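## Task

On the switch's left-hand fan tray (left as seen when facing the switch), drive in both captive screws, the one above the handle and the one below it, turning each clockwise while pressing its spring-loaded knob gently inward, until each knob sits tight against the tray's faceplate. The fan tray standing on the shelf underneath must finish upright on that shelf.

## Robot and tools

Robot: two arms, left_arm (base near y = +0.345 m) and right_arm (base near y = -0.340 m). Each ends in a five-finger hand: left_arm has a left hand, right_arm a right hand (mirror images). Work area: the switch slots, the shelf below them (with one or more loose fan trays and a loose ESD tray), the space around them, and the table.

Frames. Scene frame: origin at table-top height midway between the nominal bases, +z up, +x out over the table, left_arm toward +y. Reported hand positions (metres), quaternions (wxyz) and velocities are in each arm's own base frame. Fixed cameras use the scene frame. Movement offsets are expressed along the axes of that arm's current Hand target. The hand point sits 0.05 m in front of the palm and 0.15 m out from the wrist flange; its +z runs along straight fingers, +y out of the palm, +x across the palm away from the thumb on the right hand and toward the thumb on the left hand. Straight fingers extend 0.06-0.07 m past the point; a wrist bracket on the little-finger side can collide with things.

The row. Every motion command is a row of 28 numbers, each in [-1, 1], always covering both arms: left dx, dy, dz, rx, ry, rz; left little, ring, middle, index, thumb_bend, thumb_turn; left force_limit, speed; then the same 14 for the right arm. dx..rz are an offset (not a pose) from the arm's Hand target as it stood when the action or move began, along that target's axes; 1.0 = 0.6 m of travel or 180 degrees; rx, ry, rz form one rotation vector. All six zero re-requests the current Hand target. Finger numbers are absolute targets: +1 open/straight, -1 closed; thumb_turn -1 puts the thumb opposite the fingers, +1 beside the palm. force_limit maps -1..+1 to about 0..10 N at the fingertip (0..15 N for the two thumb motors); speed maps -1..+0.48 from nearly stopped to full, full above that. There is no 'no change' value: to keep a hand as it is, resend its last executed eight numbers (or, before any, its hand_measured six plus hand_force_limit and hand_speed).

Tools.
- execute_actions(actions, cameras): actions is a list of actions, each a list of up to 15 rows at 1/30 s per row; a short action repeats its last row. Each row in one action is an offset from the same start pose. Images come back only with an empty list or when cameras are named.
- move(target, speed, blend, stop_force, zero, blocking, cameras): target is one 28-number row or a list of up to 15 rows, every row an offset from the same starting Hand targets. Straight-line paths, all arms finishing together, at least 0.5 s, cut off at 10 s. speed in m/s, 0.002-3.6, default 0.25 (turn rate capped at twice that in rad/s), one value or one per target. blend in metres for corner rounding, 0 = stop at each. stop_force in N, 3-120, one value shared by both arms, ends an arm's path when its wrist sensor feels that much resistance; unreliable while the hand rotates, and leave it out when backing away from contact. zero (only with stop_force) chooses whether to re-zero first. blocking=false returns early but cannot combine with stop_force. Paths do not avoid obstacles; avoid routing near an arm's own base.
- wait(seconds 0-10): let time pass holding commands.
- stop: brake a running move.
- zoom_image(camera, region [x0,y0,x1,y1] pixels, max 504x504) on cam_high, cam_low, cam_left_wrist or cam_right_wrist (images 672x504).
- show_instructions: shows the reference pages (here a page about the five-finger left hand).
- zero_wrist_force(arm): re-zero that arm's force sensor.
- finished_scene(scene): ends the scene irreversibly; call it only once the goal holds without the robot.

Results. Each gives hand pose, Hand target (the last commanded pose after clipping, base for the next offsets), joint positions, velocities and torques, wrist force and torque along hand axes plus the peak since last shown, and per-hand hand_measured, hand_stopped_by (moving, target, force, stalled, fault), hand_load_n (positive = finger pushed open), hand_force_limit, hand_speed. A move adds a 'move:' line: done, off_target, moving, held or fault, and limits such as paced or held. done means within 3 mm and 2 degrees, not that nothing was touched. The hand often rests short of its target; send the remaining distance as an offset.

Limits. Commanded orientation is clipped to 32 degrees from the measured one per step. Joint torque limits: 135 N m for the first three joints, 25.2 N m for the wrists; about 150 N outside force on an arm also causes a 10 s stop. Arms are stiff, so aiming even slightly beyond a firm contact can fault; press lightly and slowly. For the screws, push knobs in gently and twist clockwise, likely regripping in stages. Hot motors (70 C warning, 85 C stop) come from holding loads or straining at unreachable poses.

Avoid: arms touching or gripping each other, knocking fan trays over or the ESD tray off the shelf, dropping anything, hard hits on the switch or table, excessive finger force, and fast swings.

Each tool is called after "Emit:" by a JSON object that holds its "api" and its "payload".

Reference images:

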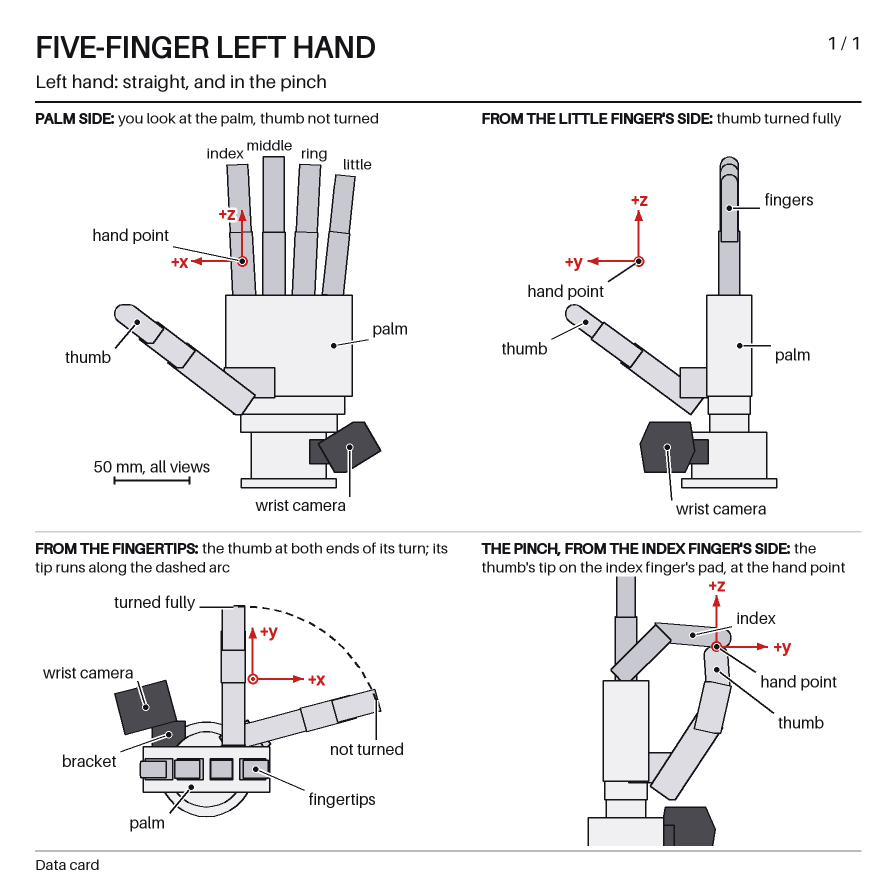

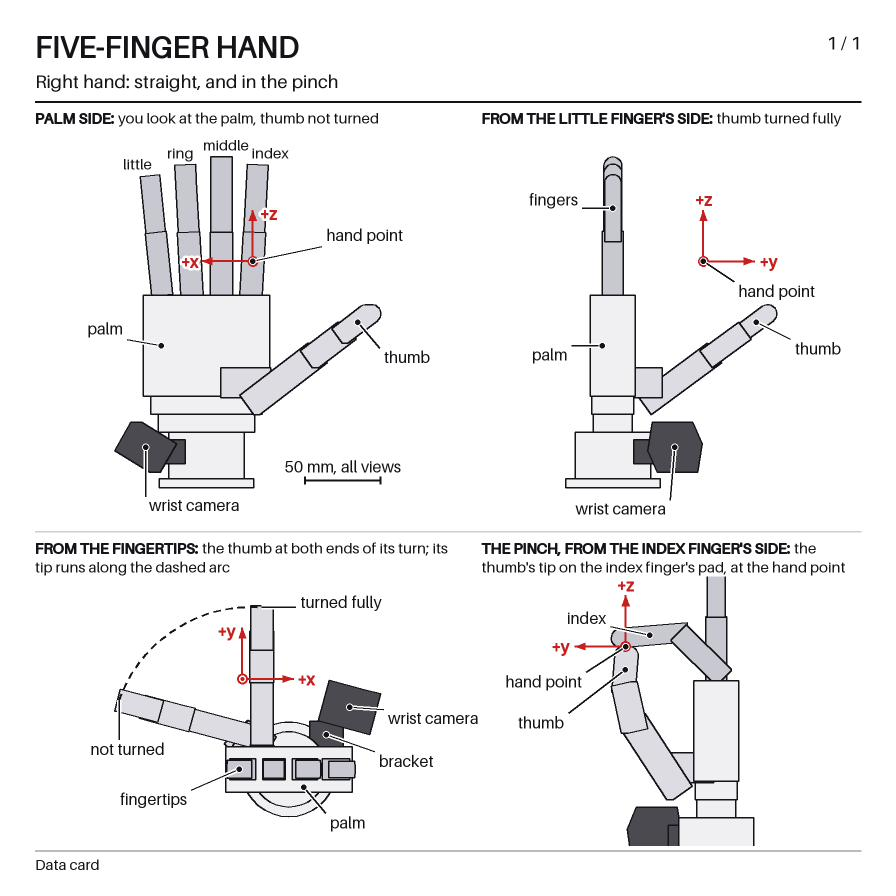

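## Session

Emit:
{"api": "execute_actions", "payload": {"actions": []}}

Emit:
{"api": "zoom_image", "payload": {"camera": "cam_high", "region": [400, 230, 500, 330]}}

Scene clock: 0.00 s.
left_arm: end_effector_position=(+0.3642, +0.1491, +0.1498) hand_measured=(+1.000, +1.000, +1.000, +1.000, +1.000, +1.000) hand_load_n=(+0.0, +0.0, +0.0, +0.0, +0.0, +0.0) hand_stopped_by=(target, target, target, target, target, target) hand_force_limit=0.00 hand_speed=-0.80 end_effector_quat_wxyz=(-0.032, +0.479, +0.864, +0.152) | right_arm: end_effector_position=(+0.3113, -0.0025, +0.2782) hand_measured=(+1.000, +1.000, +1.000, +1.000, +1.000, +1.000) hand_load_n=(+0.0, +0.0, +0.0, +0.0, +0.0, +0.0) hand_stopped_by=(target, target, target, target, target, target) hand_force_limit=0.00 hand_speed=-0.80 end_effector_quat_wxyz=(+0.237, +0.876, -0.405, -0.109)
Joint positions: left_arm=[3.655 -1.654 -2.01 2.323 -1.785 -0.02] | right_arm=[-0.095 -1.144 1.462 1.638 1.941 -3.868]
Joint velocities: within noise
Joint torques (N m): no reading
Motor temperatures (°C): left_arm=[34 34 34 38 41 38] | right_arm=[34 36 32 38 39 34]
Wrist force (N): no reading
Wrist torque (N m): no reading
Wrist force, peak (N): no reading
Hand target: left_arm +0.3642, +0.1491, +0.1498; -0.032, +0.479, +0.864, +0.152 | right_arm +0.3113, -0.0025, +0.2782; +0.237, +0.876, -0.405, -0.109
camera_calibration:
cam_left_wrist: T_world_to_cam=[[-0.939733, -0.260864, -0.221025, 0.417092], [-0.337981, 0.611028, 0.715831, -0.0802021], [-0.0516815, 0.747392, -0.66237, 0.12256], [0, 0, 0, 1]] pos_world=[0.371183, 0.0662099, 0.230779]
cam_right_wrist: T_world_to_cam=[[-0.514151, -0.728858, 0.452122, 0.039497], [-0.465577, 0.679879, 0.566571, -0.0159903], [-0.720338, 0.0808057, -0.6889, 0.52895], [0, 0, 0, 1]] pos_world=[0.393885, -0.00308293, 0.355596]

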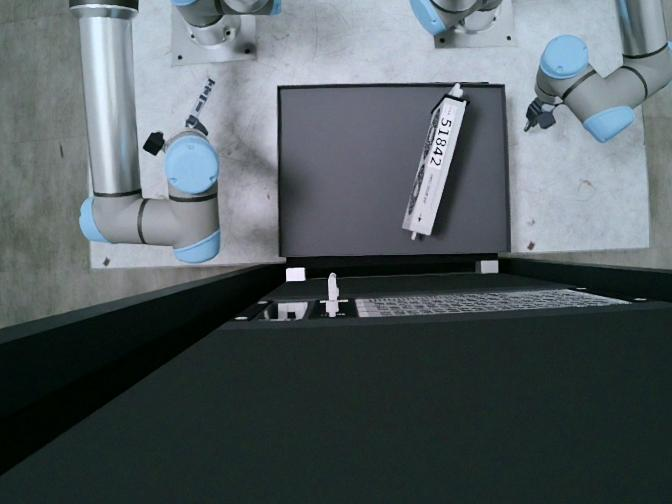

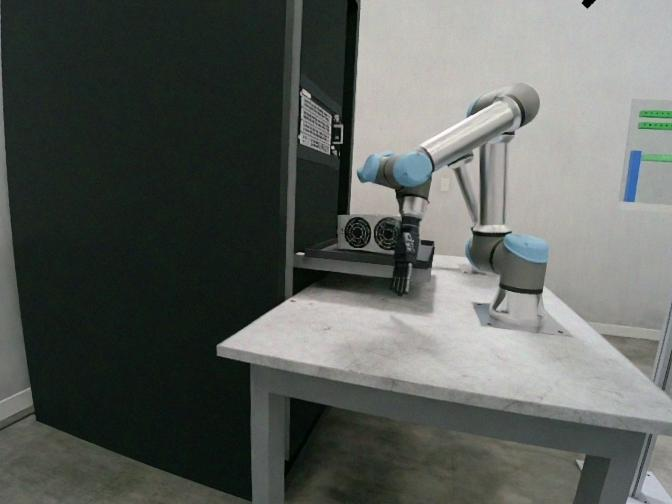

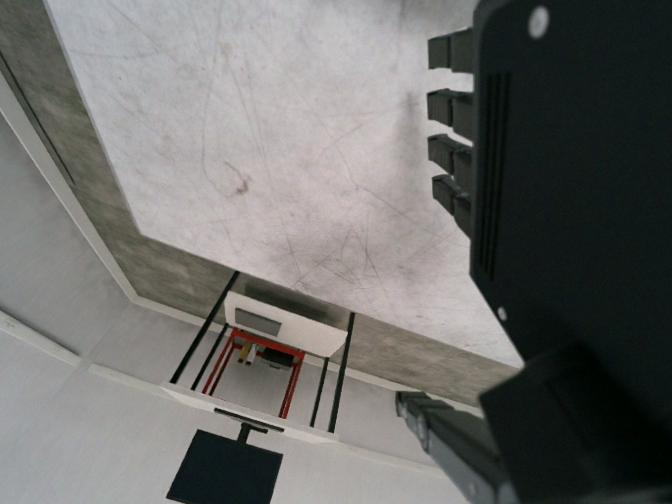

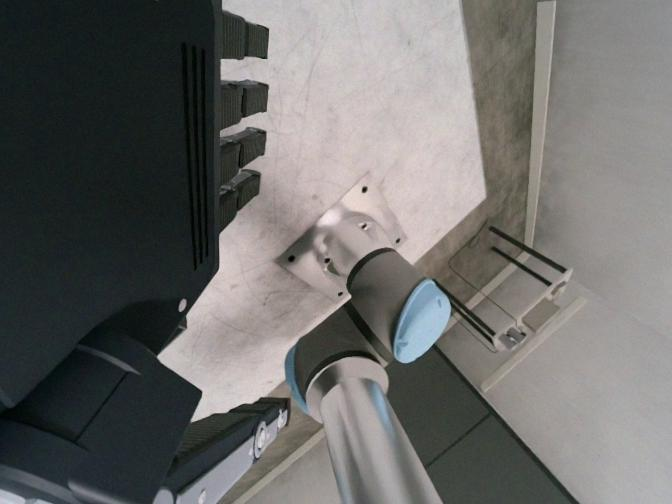

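Scaled by 5.040 from the camera's 672x504 image, which has a finer 960x720 frame.

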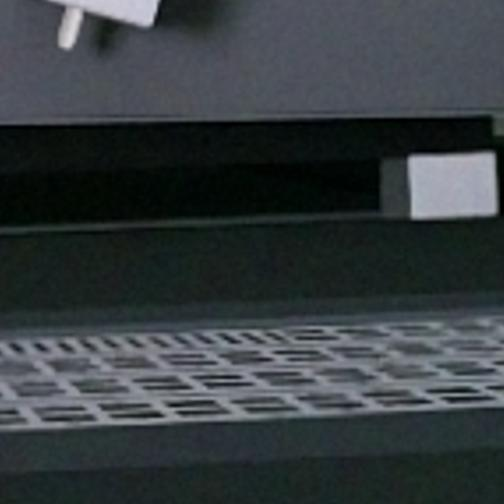

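Emit:
{"api": "zoom_image", "payload": {"camera": "cam_high", "region": [230, 250, 390, 350]}}

Emit:
{"api": "zoom_image", "payload": {"camera": "cam_high", "region": [300, 255, 370, 325]}}

Emit:
{"api": "zoom_image", "payload": {"camera": "cam_low", "region": [280, 70, 360, 170]}}

Scaled by 3.150 from the camera's 672x504 image, which has a finer 960x720 frame.

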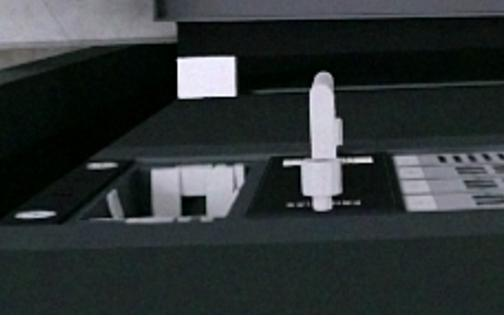

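Scaled by 7.200 from the camera's 672x504 image, which has a finer 960x720 frame.

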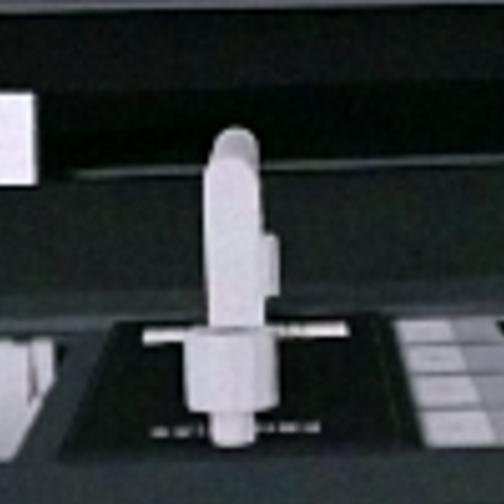

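Scaled by 5.040 from the camera's 672x504 image, which has a finer 960x720 frame.

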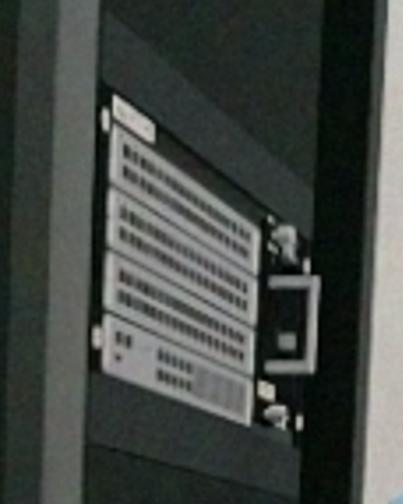

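Emit:
{"api": "move", "payload": {"target": [0.1172,0.1353,-0.5552,0,0,0,-1,-1,1,-1,1,1,0,0.48,0.2003,0.2793,0.1632,0,0,0,1,1,1,1,1,1,0,0.4], "speed": 0.6}}

Scene clock: 4.40 s.
left_arm: end_effector_position=(+0.3642, +0.1486, +0.4998) hand_measured=(-1.000, -1.000, +1.000, -1.000, +1.000, +1.000) hand_load_n=(+0.0, +0.0, +0.0, +0.0, -0.5, +0.0) hand_stopped_by=(target, target, target, target, target, target) hand_force_limit=0.00 hand_speed=0.48 end_effector_quat_wxyz=(-0.032, +0.479, +0.864, +0.152) end_effector_velocity=(+0.000, +0.000, +0.002) end_effector_angular_velocity=(+0.000, +0.000, -0.002) | right_arm: end_effector_position=(+0.2413, -0.2197, +0.2781) hand_measured=(+1.000, +1.000, +1.000, +1.000, +1.000, +1.000) hand_load_n=(+0.0, +0.0, +0.0, +0.0, +0.0, +0.0) hand_stopped_by=(target, target, target, target, target, target) hand_force_limit=0.00 hand_speed=0.40 end_effector_quat_wxyz=(+0.237, +0.876, -0.405, -0.109)
Joint positions: left_arm=[3.653 -1.604 -1.136 1.4 -1.785 -0.022] | right_arm=[-0.637 -1.285 1.593 1.392 2.083 -4.449]
Joint velocities: left_arm=[0 -0.001 0.005 -0.004 0 0.002] | right_arm=[within noise]
Joint torques (N m): left_arm=[-5.18 12.68 26.91 -3.64 -3.12 2.62] | right_arm=[-7.37 -23.55 -10.02 2.73 -1.4 -2.73]
Wrist force (N): left_arm=[0.6 0.0 -0.2] | right_arm=[-0.2 0.1 0.2]
Wrist torque (N m): left_arm=[0.02 -0.09 0.14] | right_arm=[0.05 0.02 -0.05]
Wrist force, peak (N): left_arm=[0.8 1.1 -2.5] | right_arm=[0.6 1.6 0.9]
Hand target: left_arm +0.3642, +0.1486, +0.4998; -0.032, +0.479, +0.864, +0.152 | right_arm +0.2413, -0.2198, +0.2781; +0.237, +0.876, -0.405, -0.109
Off the commanded pose: left_arm 0.000 m, 0 deg | right_arm 0.000 m, 0 deg.
move: done

Emit:
{"api": "move", "payload": {"target": [-0.8903,-0.3295,-0.4787,-0.3506,-0.3232,-0.0684,-1,-1,1,-1,1,1,0,0.48,0,0,0,0,0,0,1,1,1,1,1,1,0,0.4], "speed": 0.6, "cameras": ["all"]}}

Scene clock: 6.40 s.
left_arm: end_effector_position=(+0.4607, -0.4705, +0.6192) hand_measured=(-1.000, -1.000, +1.000, -1.000, +1.000, +1.000) hand_load_n=(+0.0, -0.5, +0.0, +0.0, +0.0, +0.0) hand_stopped_by=(target, target, target, target, target, target) hand_force_limit=0.00 hand_speed=0.48 end_effector_quat_wxyz=(+0.629, +0.350, +0.614, +0.325) end_effector_velocity=(+0.000, +0.000, +0.001) end_effector_angular_velocity=(+0.001, -0.003, +0.002) | right_arm: end_effector_position=(+0.2413, -0.2198, +0.2781) hand_measured=(+1.000, +1.000, +1.000, +1.000, +1.000, +1.000) hand_load_n=(+0.0, +0.0, +0.0, +0.0, +0.0, +0.0) hand_stopped_by=(target, target, target, target, target, target) hand_force_limit=0.00 hand_speed=0.40 end_effector_quat_wxyz=(+0.237, +0.876, -0.405, -0.109)
Joint positions: left_arm=[2.194 -1.993 -0.799 2.794 -2.477 -0.573] | right_arm=[-0.637 -1.285 1.593 1.392 2.083 -4.449]
Joint velocities: left_arm=[0 -0.001 0.002 0.004 -0.002 0.005] | right_arm=[within noise]
Joint torques (N m): left_arm=[0.61 33.15 31.86 2.23 -2.86 2.75] | right_arm=[-6.46 -23.07 -10.09 1.95 -1.38 -2.75]
Wrist force (N): left_arm=[1.1 0.3 -0.4] | right_arm=[-0.2 0.3 0.1]
Wrist torque (N m): left_arm=[0.13 -0.21 0.30] | right_arm=[0.07 0.02 -0.03]
Wrist force, peak (N): left_arm=[2.1 1.3 0.5] | right_arm=[-0.6 0.0 0.2]
Hand target: left_arm +0.4607, -0.4705, +0.6192; +0.629, +0.350, +0.614, +0.325 | right_arm +0.2413, -0.2198, +0.2781; +0.237, +0.876, -0.405, -0.109
Off the commanded pose: left_arm 0.000 m, 0 deg | right_arm 0.000 m, 0 deg.
move: done
camera_calibration:
cam_left_wrist: T_world_to_cam=[[0.0366418, -0.319046, -0.947031, 0.422238], [-0.497424, 0.816104, -0.294183, 0.790278], [0.866733, 0.481855, -0.128797, 0.0231448], [0, 0, 0, 1]] pos_world=[0.357571, -0.521388, 0.635341]
cam_right_wrist: T_world_to_cam=[[-0.514151, -0.728858, 0.452122, -0.154784], [-0.465577, 0.679879, 0.566571, 0.0992704], [-0.720338, 0.0808057, -0.6889, 0.495947], [0, 0, 0, 1]] pos_world=[0.323885, -0.220383, 0.355396]

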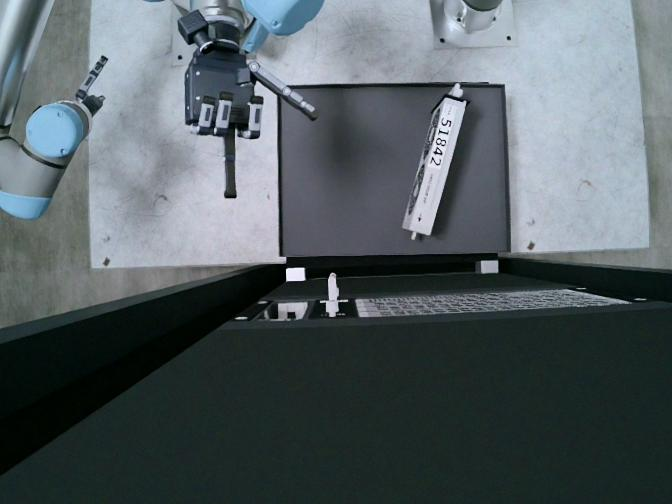

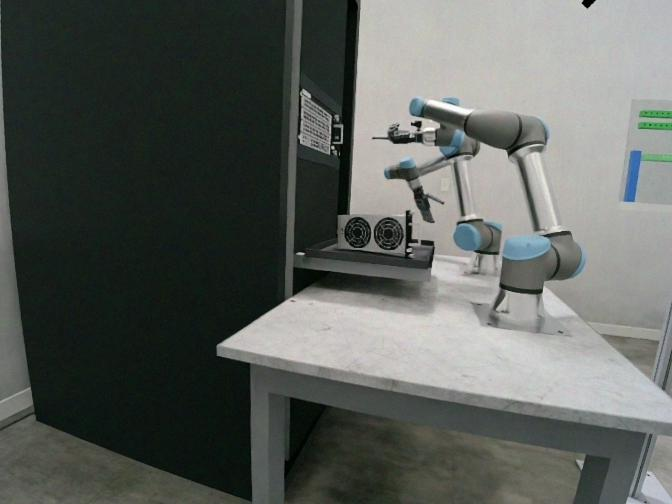

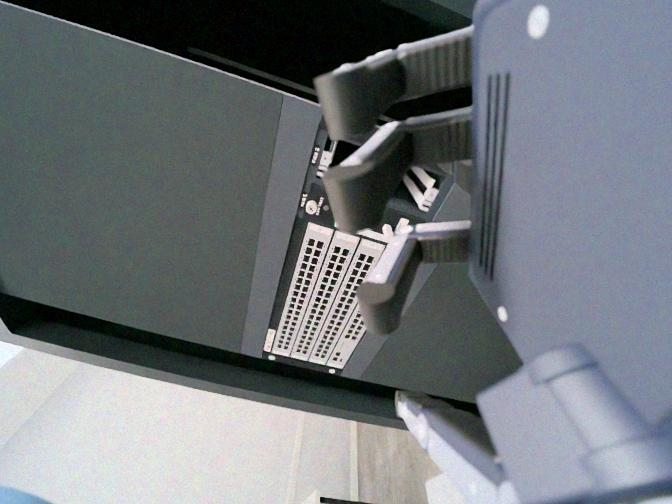

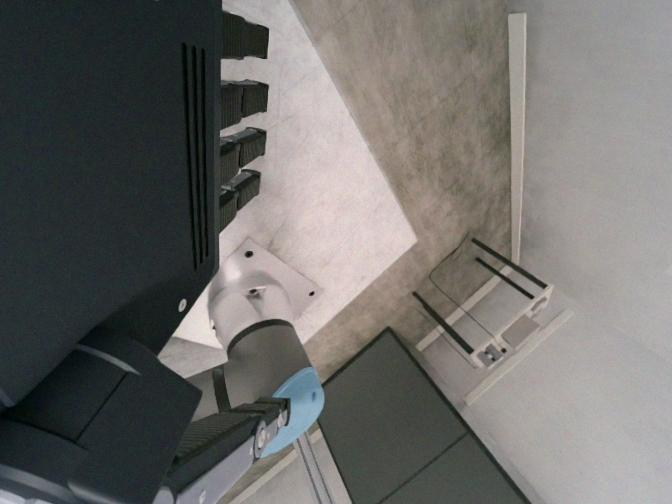

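Emit:
{"api": "zoom_image", "payload": {"camera": "cam_left_wrist", "region": [270, 110, 450, 270]}}

Emit:
{"api": "zoom_image", "payload": {"camera": "cam_left_wrist", "region": [280, 170, 360, 240]}}

Scaled by 2.800 from the camera's 672x504 image, which has a finer 960x720 frame.

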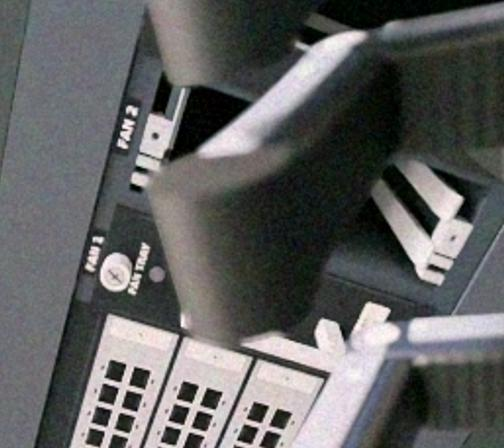

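Scaled by 6.300 from the camera's 672x504 image, which has a finer 960x720 frame.

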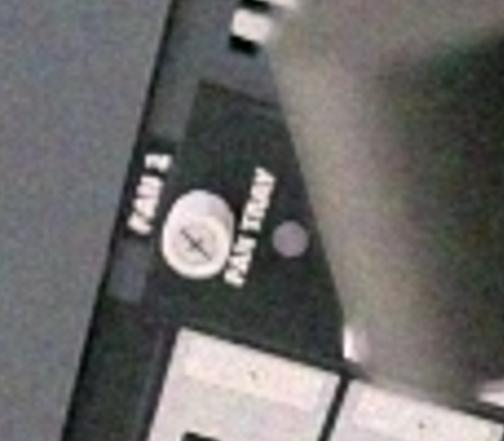

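Emit:
{"api": "move", "payload": {"target": [0.1421,0.2728,0.0833,0,0,-0.81667,1,-1,1,-1,1,1,0,0.48,0,0,0,0,0,0,1,1,1,1,1,1,0,0.4], "speed": 1.0, "cameras": ["cam_left_wrist", "cam_high"]}}

Emit:
{"api": "zoom_image", "payload": {"camera": "cam_left_wrist", "region": [150, 150, 400, 350]}}

Scene clock: 8.93 s.
left_arm: end_effector_position=(+0.5172, -0.3122, +0.7103) hand_measured=(+1.000, -1.000, +1.000, -1.000, +1.000, +1.000) hand_load_n=(+0.0, +0.0, +0.0, +0.0, +0.0, +0.0) hand_stopped_by=(target, target, target, target, target, target) hand_force_limit=0.00 hand_speed=0.48 end_effector_quat_wxyz=(+0.490, -0.489, +0.510, -0.510) | right_arm: end_effector_position=(+0.2413, -0.2198, +0.2781) hand_measured=(+1.000, +1.000, +1.000, +1.000, +1.000, +1.000) hand_load_n=(+0.0, +0.0, +0.0, +0.0, +0.0, +0.0) hand_stopped_by=(target, target, target, target, target, target) hand_force_limit=0.00 hand_speed=0.40 end_effector_quat_wxyz=(+0.237, +0.876, -0.405, -0.109)
Joint positions: left_arm=[2.708 -1.802 -0.494 2.297 -1.962 -3.139] | right_arm=[-0.637 -1.285 1.593 1.392 2.083 -4.449]
Joint torques (N m): left_arm=[-1.64 24.39 24.19 -0.06 -2.06 -2.29] | right_arm=[-7.77 -23.07 -9.83 2.08 -1.44 -2.71]
Wrist force (N): left_arm=[0.5 0.2 -0.7] | right_arm=[-0.3 0.1 -0.1]
Wrist torque (N m): left_arm=[-0.11 -0.19 -0.21] | right_arm=[0.05 0.04 -0.04]
Wrist force, peak (N): left_arm=[1.2 -0.3 -0.7] | right_arm=[-0.6 0.4 -0.1]
Hand target: left_arm +0.5172, -0.3122, +0.7103; +0.490, -0.489, +0.510, -0.510 | right_arm +0.2413, -0.2198, +0.2781; +0.237, +0.876, -0.405, -0.109
Off the commanded pose: left_arm 0.000 m, 0 deg | right_arm 0.000 m, 0 deg.
move: done
camera_calibration:
cam_left_wrist: T_world_to_cam=[[0.0367977, -0.252099, 0.967002, -0.781687], [-0.565381, -0.80315, -0.187867, 0.170139], [0.824008, -0.539812, -0.172086, -0.356534], [0, 0, 0, 1]] pos_world=[0.418745, -0.252876, 0.726502]
Images, in order (width x height): cam_high 672x504, cam_left_wrist 672x504.

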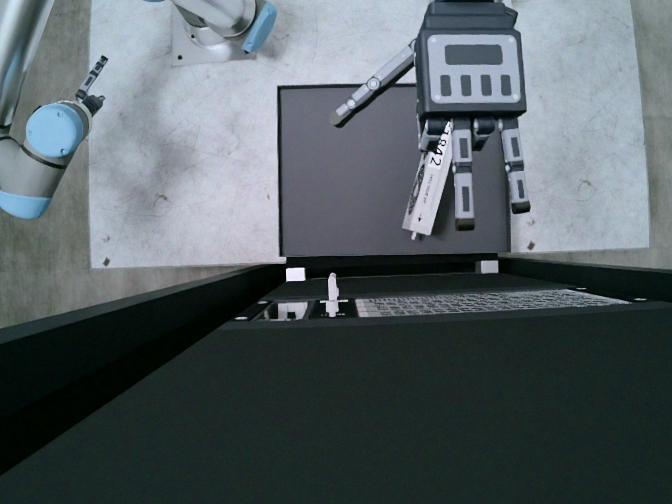

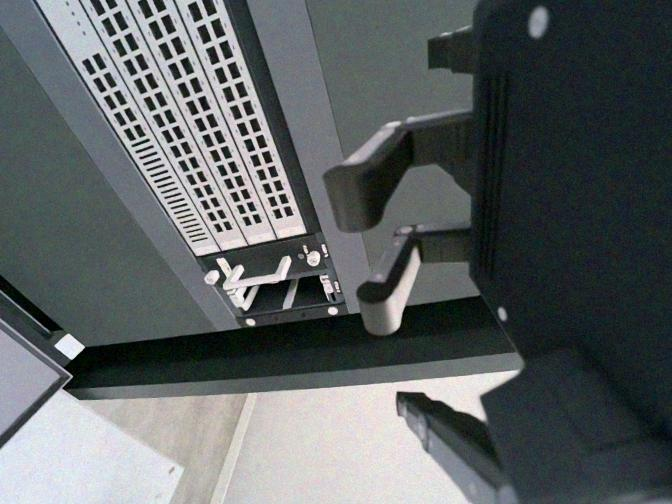

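Scaled by 2.016 from the camera's 672x504 image, which has a finer 960x720 frame.

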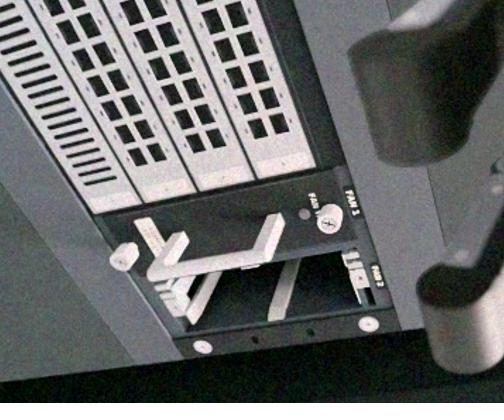

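Emit:
{"api": "zoom_image", "payload": {"camera": "cam_left_wrist", "region": [290, 230, 340, 280]}}

Emit:
{"api": "zoom_image", "payload": {"camera": "cam_left_wrist", "region": [190, 250, 240, 300]}}

Scaled by 10.080 from the camera's 672x504 image, which has a finer 960x720 frame.

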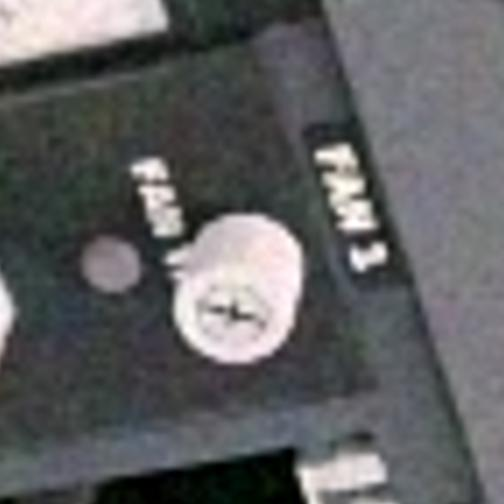

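Scaled by 10.080 from the camera's 672x504 image, which has a finer 960x720 frame.

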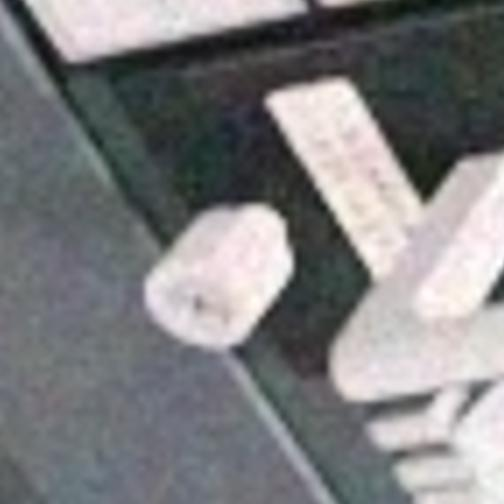

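Emit:
{"api": "move", "payload": {"target": [0.1825,0.2092,0.0333,0,0,0,1,1,1,1,1,1,0,0.48,0,0,0,0,0,0,1,1,1,1,1,1,0,0.4], "speed": 0.4, "cameras": ["all"]}}

Emit:
{"api": "zoom_image", "payload": {"camera": "cam_left_wrist", "region": [340, 60, 480, 200]}}

Emit:
{"api": "zoom_image", "payload": {"camera": "cam_high", "region": [300, 255, 370, 325]}}

Emit:
{"api": "zoom_image", "payload": {"camera": "cam_low", "region": [290, 90, 380, 170]}}

Scene clock: 11.70 s.
left_arm: end_effector_position=(+0.5328, -0.4222, +0.5849) hand_measured=(+1.000, +1.000, +1.000, +1.000, +1.000, +1.000) hand_load_n=(+0.0, +0.0, +0.0, +0.0, +0.0, +0.0) hand_stopped_by=(target, target, target, target, target, target) hand_force_limit=0.00 hand_speed=0.48 end_effector_quat_wxyz=(+0.490, -0.489, +0.510, -0.510) | right_arm: end_effector_position=(+0.2413, -0.2198, +0.2781) hand_measured=(+1.000, +1.000, +1.000, +1.000, +1.000, +1.000) hand_load_n=(+0.0, +0.0, +0.0, +0.0, +0.0, +0.0) hand_stopped_by=(target, target, target, target, target, target) hand_force_limit=0.00 hand_speed=0.40 end_effector_quat_wxyz=(+0.237, +0.876, -0.405, -0.109)
Joint positions: left_arm=[2.496 -1.814 -0.882 2.697 -2.175 -3.139] | right_arm=[-0.637 -1.285 1.593 1.392 2.083 -4.449]
Joint torques (N m): left_arm=[-8.37 26.71 10.21 2.39 0.23 -2.04] | right_arm=[-7.72 -23.6 -10.22 2 -1.32 -2.85]
Wrist force (N): left_arm=[0.4 0.4 -0.6] | right_arm=[-0.2 0.2 0.1]
Wrist torque (N m): left_arm=[-0.11 -0.18 -0.22] | right_arm=[0.05 0.02 -0.04]
Wrist force, peak (N): left_arm=[2.1 2.5 -0.5] | right_arm=[-0.3 0.5 0.2]
Hand target: left_arm +0.5328, -0.4223, +0.5847; +0.490, -0.489, +0.510, -0.510 | right_arm +0.2413, -0.2198, +0.2781; +0.237, +0.876, -0.405, -0.109
Off the commanded pose: left_arm 0.000 m, 0 deg | right_arm 0.000 m, 0 deg.
move: done
camera_calibration:
cam_left_wrist: T_world_to_cam=[[0.0366073, -0.251832, 0.967078, -0.688593], [-0.565396, -0.803168, -0.187746, 0.0669254], [0.824007, -0.53991, -0.171786, -0.450479], [0, 0, 0, 1]] pos_world=[0.434245, -0.362875, 0.601102]
cam_right_wrist: T_world_to_cam=[[-0.514151, -0.728858, 0.452122, -0.154784], [-0.465577, 0.679879, 0.566571, 0.0992704], [-0.720338, 0.0808057, -0.6889, 0.495947], [0, 0, 0, 1]] pos_world=[0.323885, -0.220383, 0.355396]

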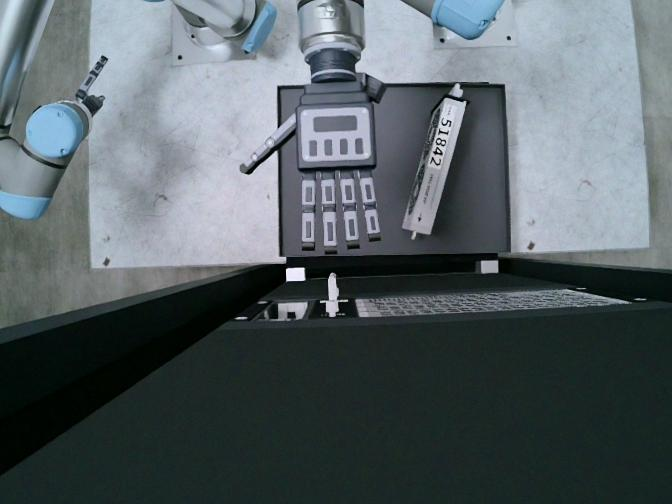

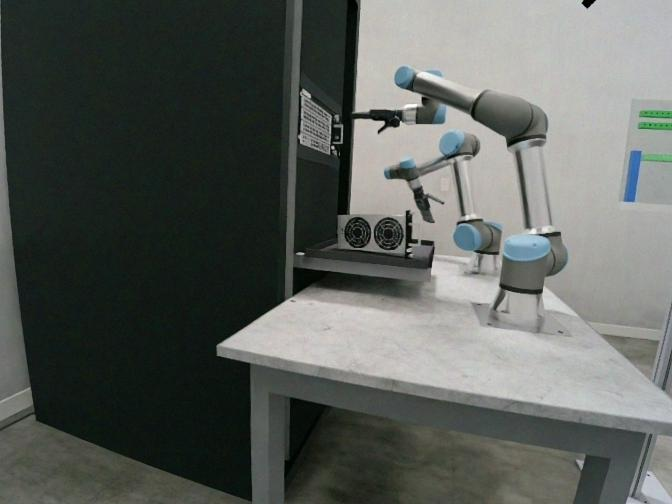

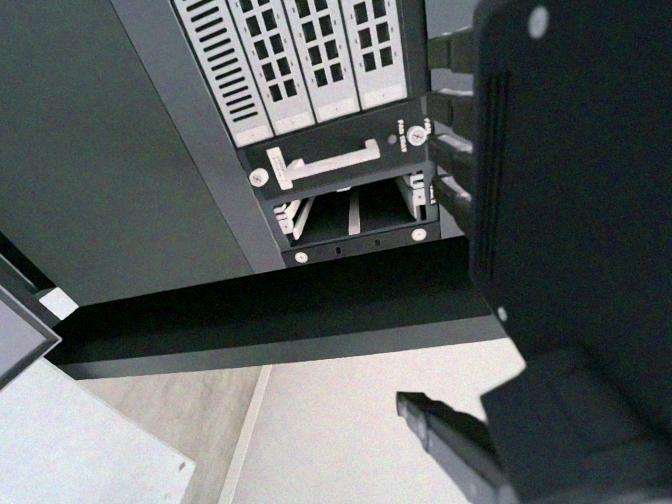

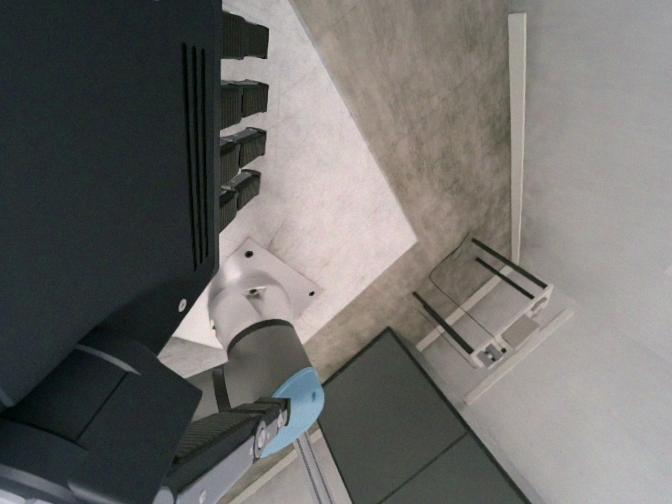

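Scaled by 3.600 from the camera's 672x504 image, which has a finer 960x720 frame.

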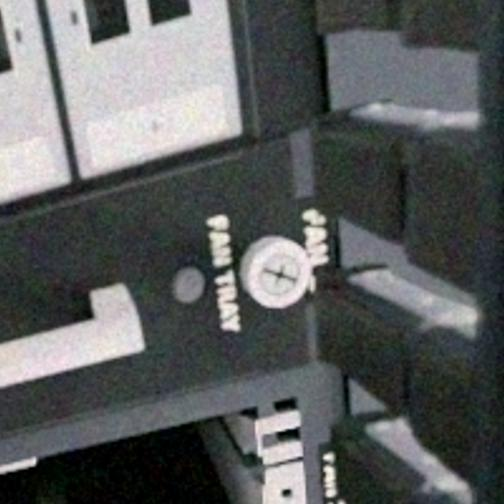

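Scaled by 7.200 from the camera's 672x504 image, which has a finer 960x720 frame.

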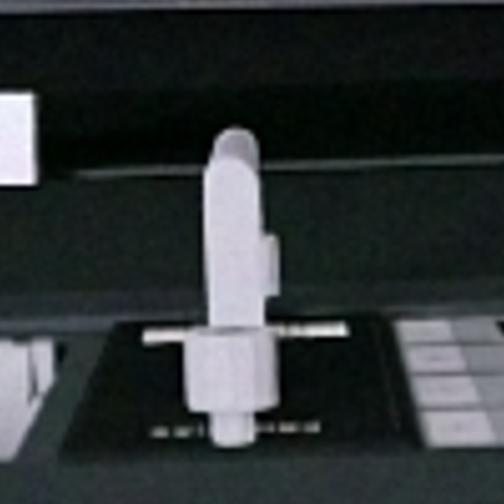

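Scaled by 5.600 from the camera's 672x504 image, which has a finer 960x720 frame.

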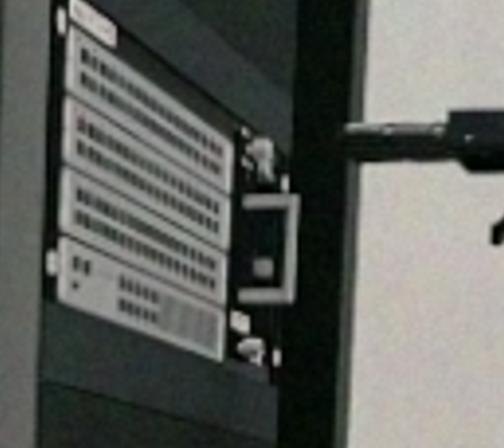

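Emit:
{"api": "zoom_image", "payload": {"camera": "cam_high", "region": [295, 225, 365, 325]}}

Emit:
{"api": "zoom_image", "payload": {"camera": "cam_left_wrist", "region": [235, 150, 305, 220]}}

Scaled by 5.040 from the camera's 672x504 image, which has a finer 960x720 frame.

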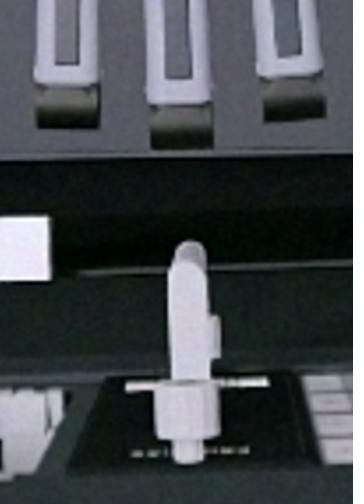

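Scaled by 7.200 from the camera's 672x504 image, which has a finer 960x720 frame.

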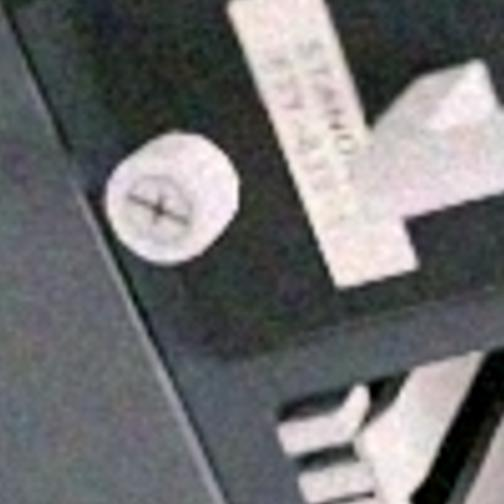

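Emit:
{"api": "move", "payload": {"target": [[-0.0486,-0.2043,0,0,0,-0.94167,-1,-1,1,-1,1,1,0,0.48,0,0,0,0,0,0,1,1,1,1,1,1,0,0.4],[-0.0486,-0.2043,0.0667,0,0,-0.94167,-1,-1,1,-1,1,1,0,0.48,0,0,0,0,0,0,1,1,1,1,1,1,0,0.4]], "speed": [1.0,0.2], "blend": [0.001,0], "cameras": ["cam_high","cam_left_wrist","cam_low"]}}

Emit:
{"api": "zoom_image", "payload": {"camera": "cam_high", "region": [300, 255, 370, 325]}}

Emit:
{"api": "zoom_image", "payload": {"camera": "cam_low", "region": [310, 90, 370, 150]}}

Scene clock: 15.10 s.
left_arm: end_effector_position=(+0.5737, -0.3950, +0.7073) hand_measured=(-1.000, -1.000, +1.000, -1.000, +1.000, +1.000) hand_load_n=(+0.0, +0.5, +0.0, +0.0, +0.0, +0.0) hand_stopped_by=(target, target, target, target, target, target) hand_force_limit=0.00 hand_speed=0.48 end_effector_quat_wxyz=(+0.463, +0.553, +0.440, +0.535) | right_arm: end_effector_position=(+0.2413, -0.2198, +0.2781) hand_measured=(+1.000, +1.000, +1.000, +1.000, +1.000, +1.000) hand_load_n=(+0.0, +0.5, +0.0, +0.0, +0.0, +0.0) hand_stopped_by=(target, target, target, target, target, target) hand_force_limit=0.00 hand_speed=0.40 end_effector_quat_wxyz=(+0.237, +0.876, -0.405, -0.109)
Joint positions: left_arm=[2.506 -1.937 -0.72 2.659 -2.164 -6.098] | right_arm=[-0.637 -1.285 1.593 1.392 2.083 -4.449]
Joint torques (N m): left_arm=[7.47 30.78 29.18 2.01 1.64 -0.89] | right_arm=[-6.75 -23.32 -10.28 2.29 -1.34 -2.49]
Wrist force (N): left_arm=[0.4 -0.4 -1.3] | right_arm=[-0.1 0.2 0.1]
Wrist torque (N m): left_arm=[0.10 -0.26 0.36] | right_arm=[0.05 0.00 -0.03]
Wrist force, peak (N): left_arm=[0.9 0.5 -2.9] | right_arm=[-0.6 0.3 0.0]
Hand target: left_arm +0.5738, -0.3950, +0.7074; +0.463, +0.553, +0.440, +0.535 | right_arm +0.2413, -0.2198, +0.2781; +0.237, +0.876, -0.405, -0.109
Off the commanded pose: left_arm 0.000 m, 0 deg | right_arm 0.000 m, 0 deg.
move: done
camera_calibration:
cam_left_wrist: T_world_to_cam=[[0.0675259, 0.419526, -0.905228, 0.770162], [-0.499202, 0.79977, 0.333414, 0.36147], [0.86385, 0.429378, 0.263434, -0.396374], [0, 0, 0, 1]] pos_world=[0.470849, -0.442002, 0.681071]
Images, in order (width x height): cam_high 672x504, cam_low 672x504, cam_left_wrist 672x504.

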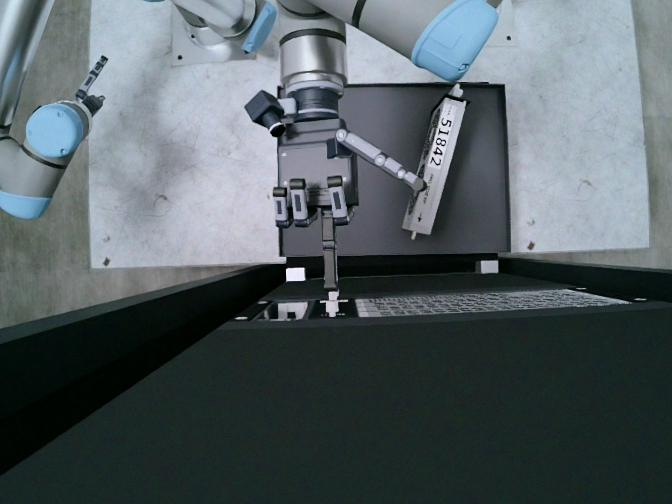

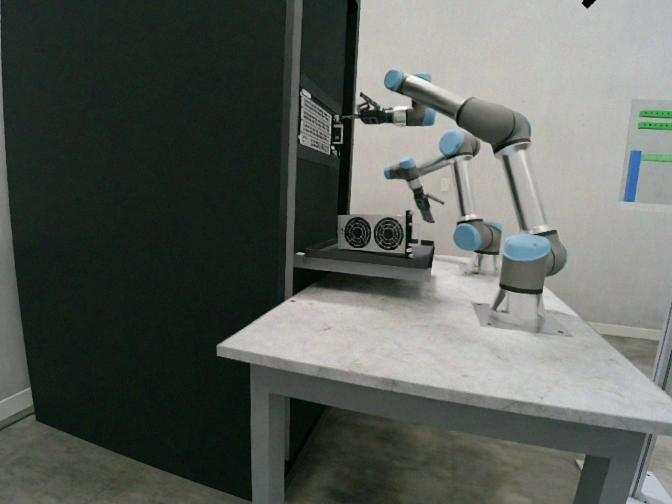

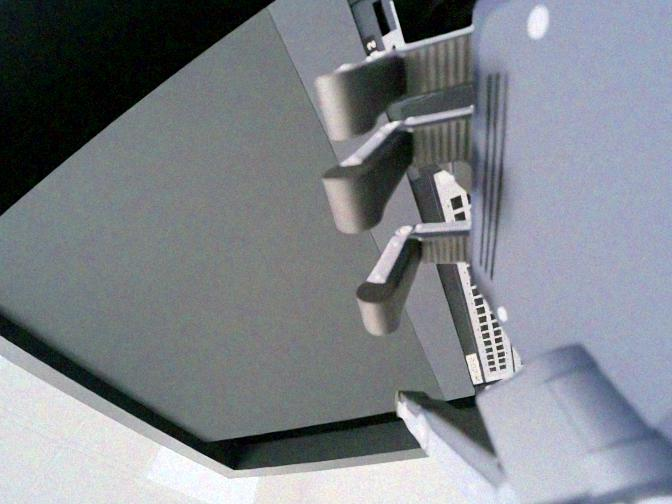

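Scaled by 7.200 from the camera's 672x504 image, which has a finer 960x720 frame.

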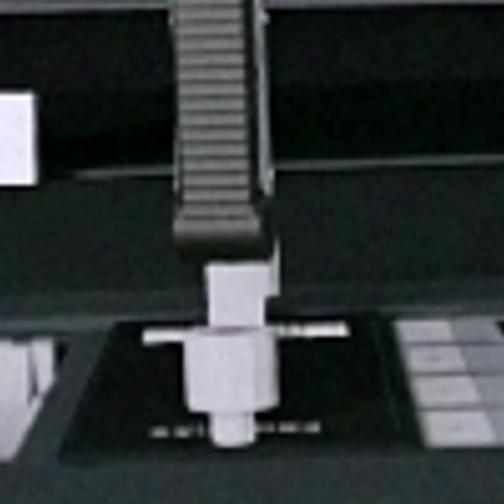

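Scaled by 8.400 from the camera's 672x504 image, which has a finer 960x720 frame.

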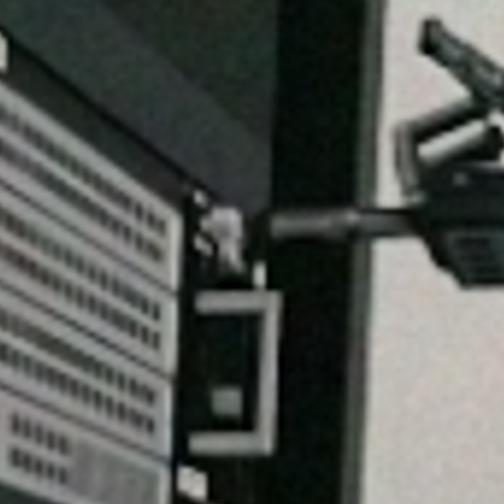

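Emit:
{"api": "move", "payload": {"target": [0.0004,-0.0007,0.0183,0,0,0,-1,-1,1,-1,1,1,0,0.48,0,0,0,0,0,0,1,1,1,1,1,1,0,0.4], "speed": 0.02, "stop_force": 12, "cameras": ["cam_high"]}}

Emit:
{"api": "zoom_image", "payload": {"camera": "cam_high", "region": [300, 255, 370, 325]}}

Scene clock: 16.90 s.
left_arm: end_effector_position=(+0.5848, -0.3951, +0.7070) hand_measured=(-1.000, -1.000, +1.000, -1.000, +1.000, +1.000) hand_load_n=(+0.0, +0.0, +0.0, +0.0, +0.0, +0.0) hand_stopped_by=(target, target, target, target, target, target) hand_force_limit=0.00 hand_speed=0.48 end_effector_quat_wxyz=(+0.463, +0.553, +0.440, +0.535) | right_arm: end_effector_position=(+0.2413, -0.2198, +0.2781) hand_measured=(+1.000, +1.000, +1.000, +1.000, +1.000, +1.000) hand_load_n=(+0.0, +0.0, +0.5, +0.0, +0.0, +0.0) hand_stopped_by=(target, target, target, target, target, target) hand_force_limit=0.00 hand_speed=0.40 end_effector_quat_wxyz=(+0.237, +0.876, -0.405, -0.109)
Joint positions: left_arm=[2.519 -1.96 -0.688 2.65 -2.152 -6.098] | right_arm=[-0.637 -1.285 1.593 1.392 2.083 -4.449]
Joint torques (N m): left_arm=[-9.06 45.22 8.27 2.97 -2.91 -0.12] | right_arm=[-7.32 -23.83 -9.67 2.2 -1.2 -2.57]
Wrist force (N): left_arm=[0.6 -0.2 -3.5] | right_arm=[-0.2 0.3 0.1]
Wrist torque (N m): left_arm=[0.30 -0.33 0.36] | right_arm=[0.06 0.01 -0.03]
Wrist force, peak (N): left_arm=[0.7 0.0 -3.9] | right_arm=[-0.4 0.5 0.2]
Hand target: left_arm +0.5848, -0.3951, +0.7070; +0.463, +0.553, +0.440, +0.535 | right_arm +0.2413, -0.2198, +0.2781; +0.237, +0.876, -0.405, -0.109
Off the commanded pose: left_arm 0.000 m, 0 deg | right_arm 0.000 m, 0 deg.
move: done
Images, in order (width x height): cam_high 672x504.

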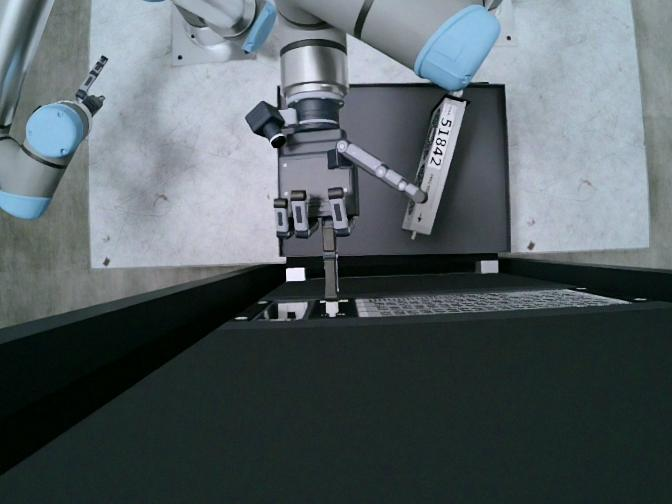

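Scaled by 7.200 from the camera's 672x504 image, which has a finer 960x720 frame.

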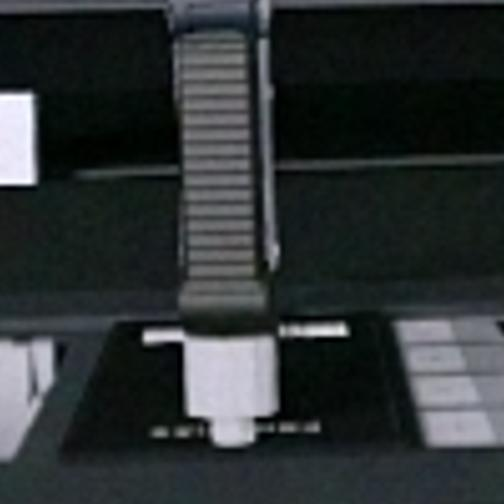

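Emit:
{"api": "move", "payload": {"target": [0.0008,-0.0002,0.003,0,0,0,-1,-1,1,-1,1,1,0,0.48,0,0,0,0,0,0,1,1,1,1,1,1,0,0.4], "speed": 0.02}}

Scene clock: 17.73 s.
left_arm: end_effector_position=(+0.5866, -0.3947, +0.7070) hand_measured=(-1.000, -1.000, +1.000, -1.000, +1.000, +1.000) hand_load_n=(+0.0, +0.0, +0.5, +0.0, +0.0, +0.0) hand_stopped_by=(target, target, target, target, target, target) hand_force_limit=0.00 hand_speed=0.48 end_effector_quat_wxyz=(+0.463, +0.553, +0.440, +0.535) | right_arm: end_effector_position=(+0.2413, -0.2198, +0.2781) hand_measured=(+1.000, +1.000, +1.000, +1.000, +1.000, +1.000) hand_load_n=(+0.0, -0.5, +0.0, +0.0, +0.0, +0.0) hand_stopped_by=(target, target, target, target, target, target) hand_force_limit=0.00 hand_speed=0.40 end_effector_quat_wxyz=(+0.237, +0.876, -0.405, -0.109)
Joint positions: left_arm=[2.522 -1.963 -0.683 2.648 -2.149 -6.098] | right_arm=[-0.637 -1.285 1.593 1.392 2.083 -4.449]
Joint torques (N m): left_arm=[12.89 28.17 27.03 2.43 1.96 -1.84] | right_arm=[-7.11 -23.06 -10.87 2.08 -1.3 -2.6]
Wrist force (N): left_arm=[-0.3 -2.7 -19.8] | right_arm=[-0.5 0.1 0.0]
Wrist torque (N m): left_arm=[1.28 -0.76 0.37] | right_arm=[0.04 0.07 -0.05]
Wrist force, peak (N): left_arm=[-0.3 -2.7 -19.8] | right_arm=[-0.3 0.5 0.2]
Hand target: left_arm +0.5866, -0.3947, +0.7070; +0.463, +0.553, +0.440, +0.535 | right_arm +0.2413, -0.2198, +0.2781; +0.237, +0.876, -0.405, -0.109
Off the commanded pose: left_arm 0.000 m, 0 deg | right_arm 0.000 m, 0 deg.
move: done


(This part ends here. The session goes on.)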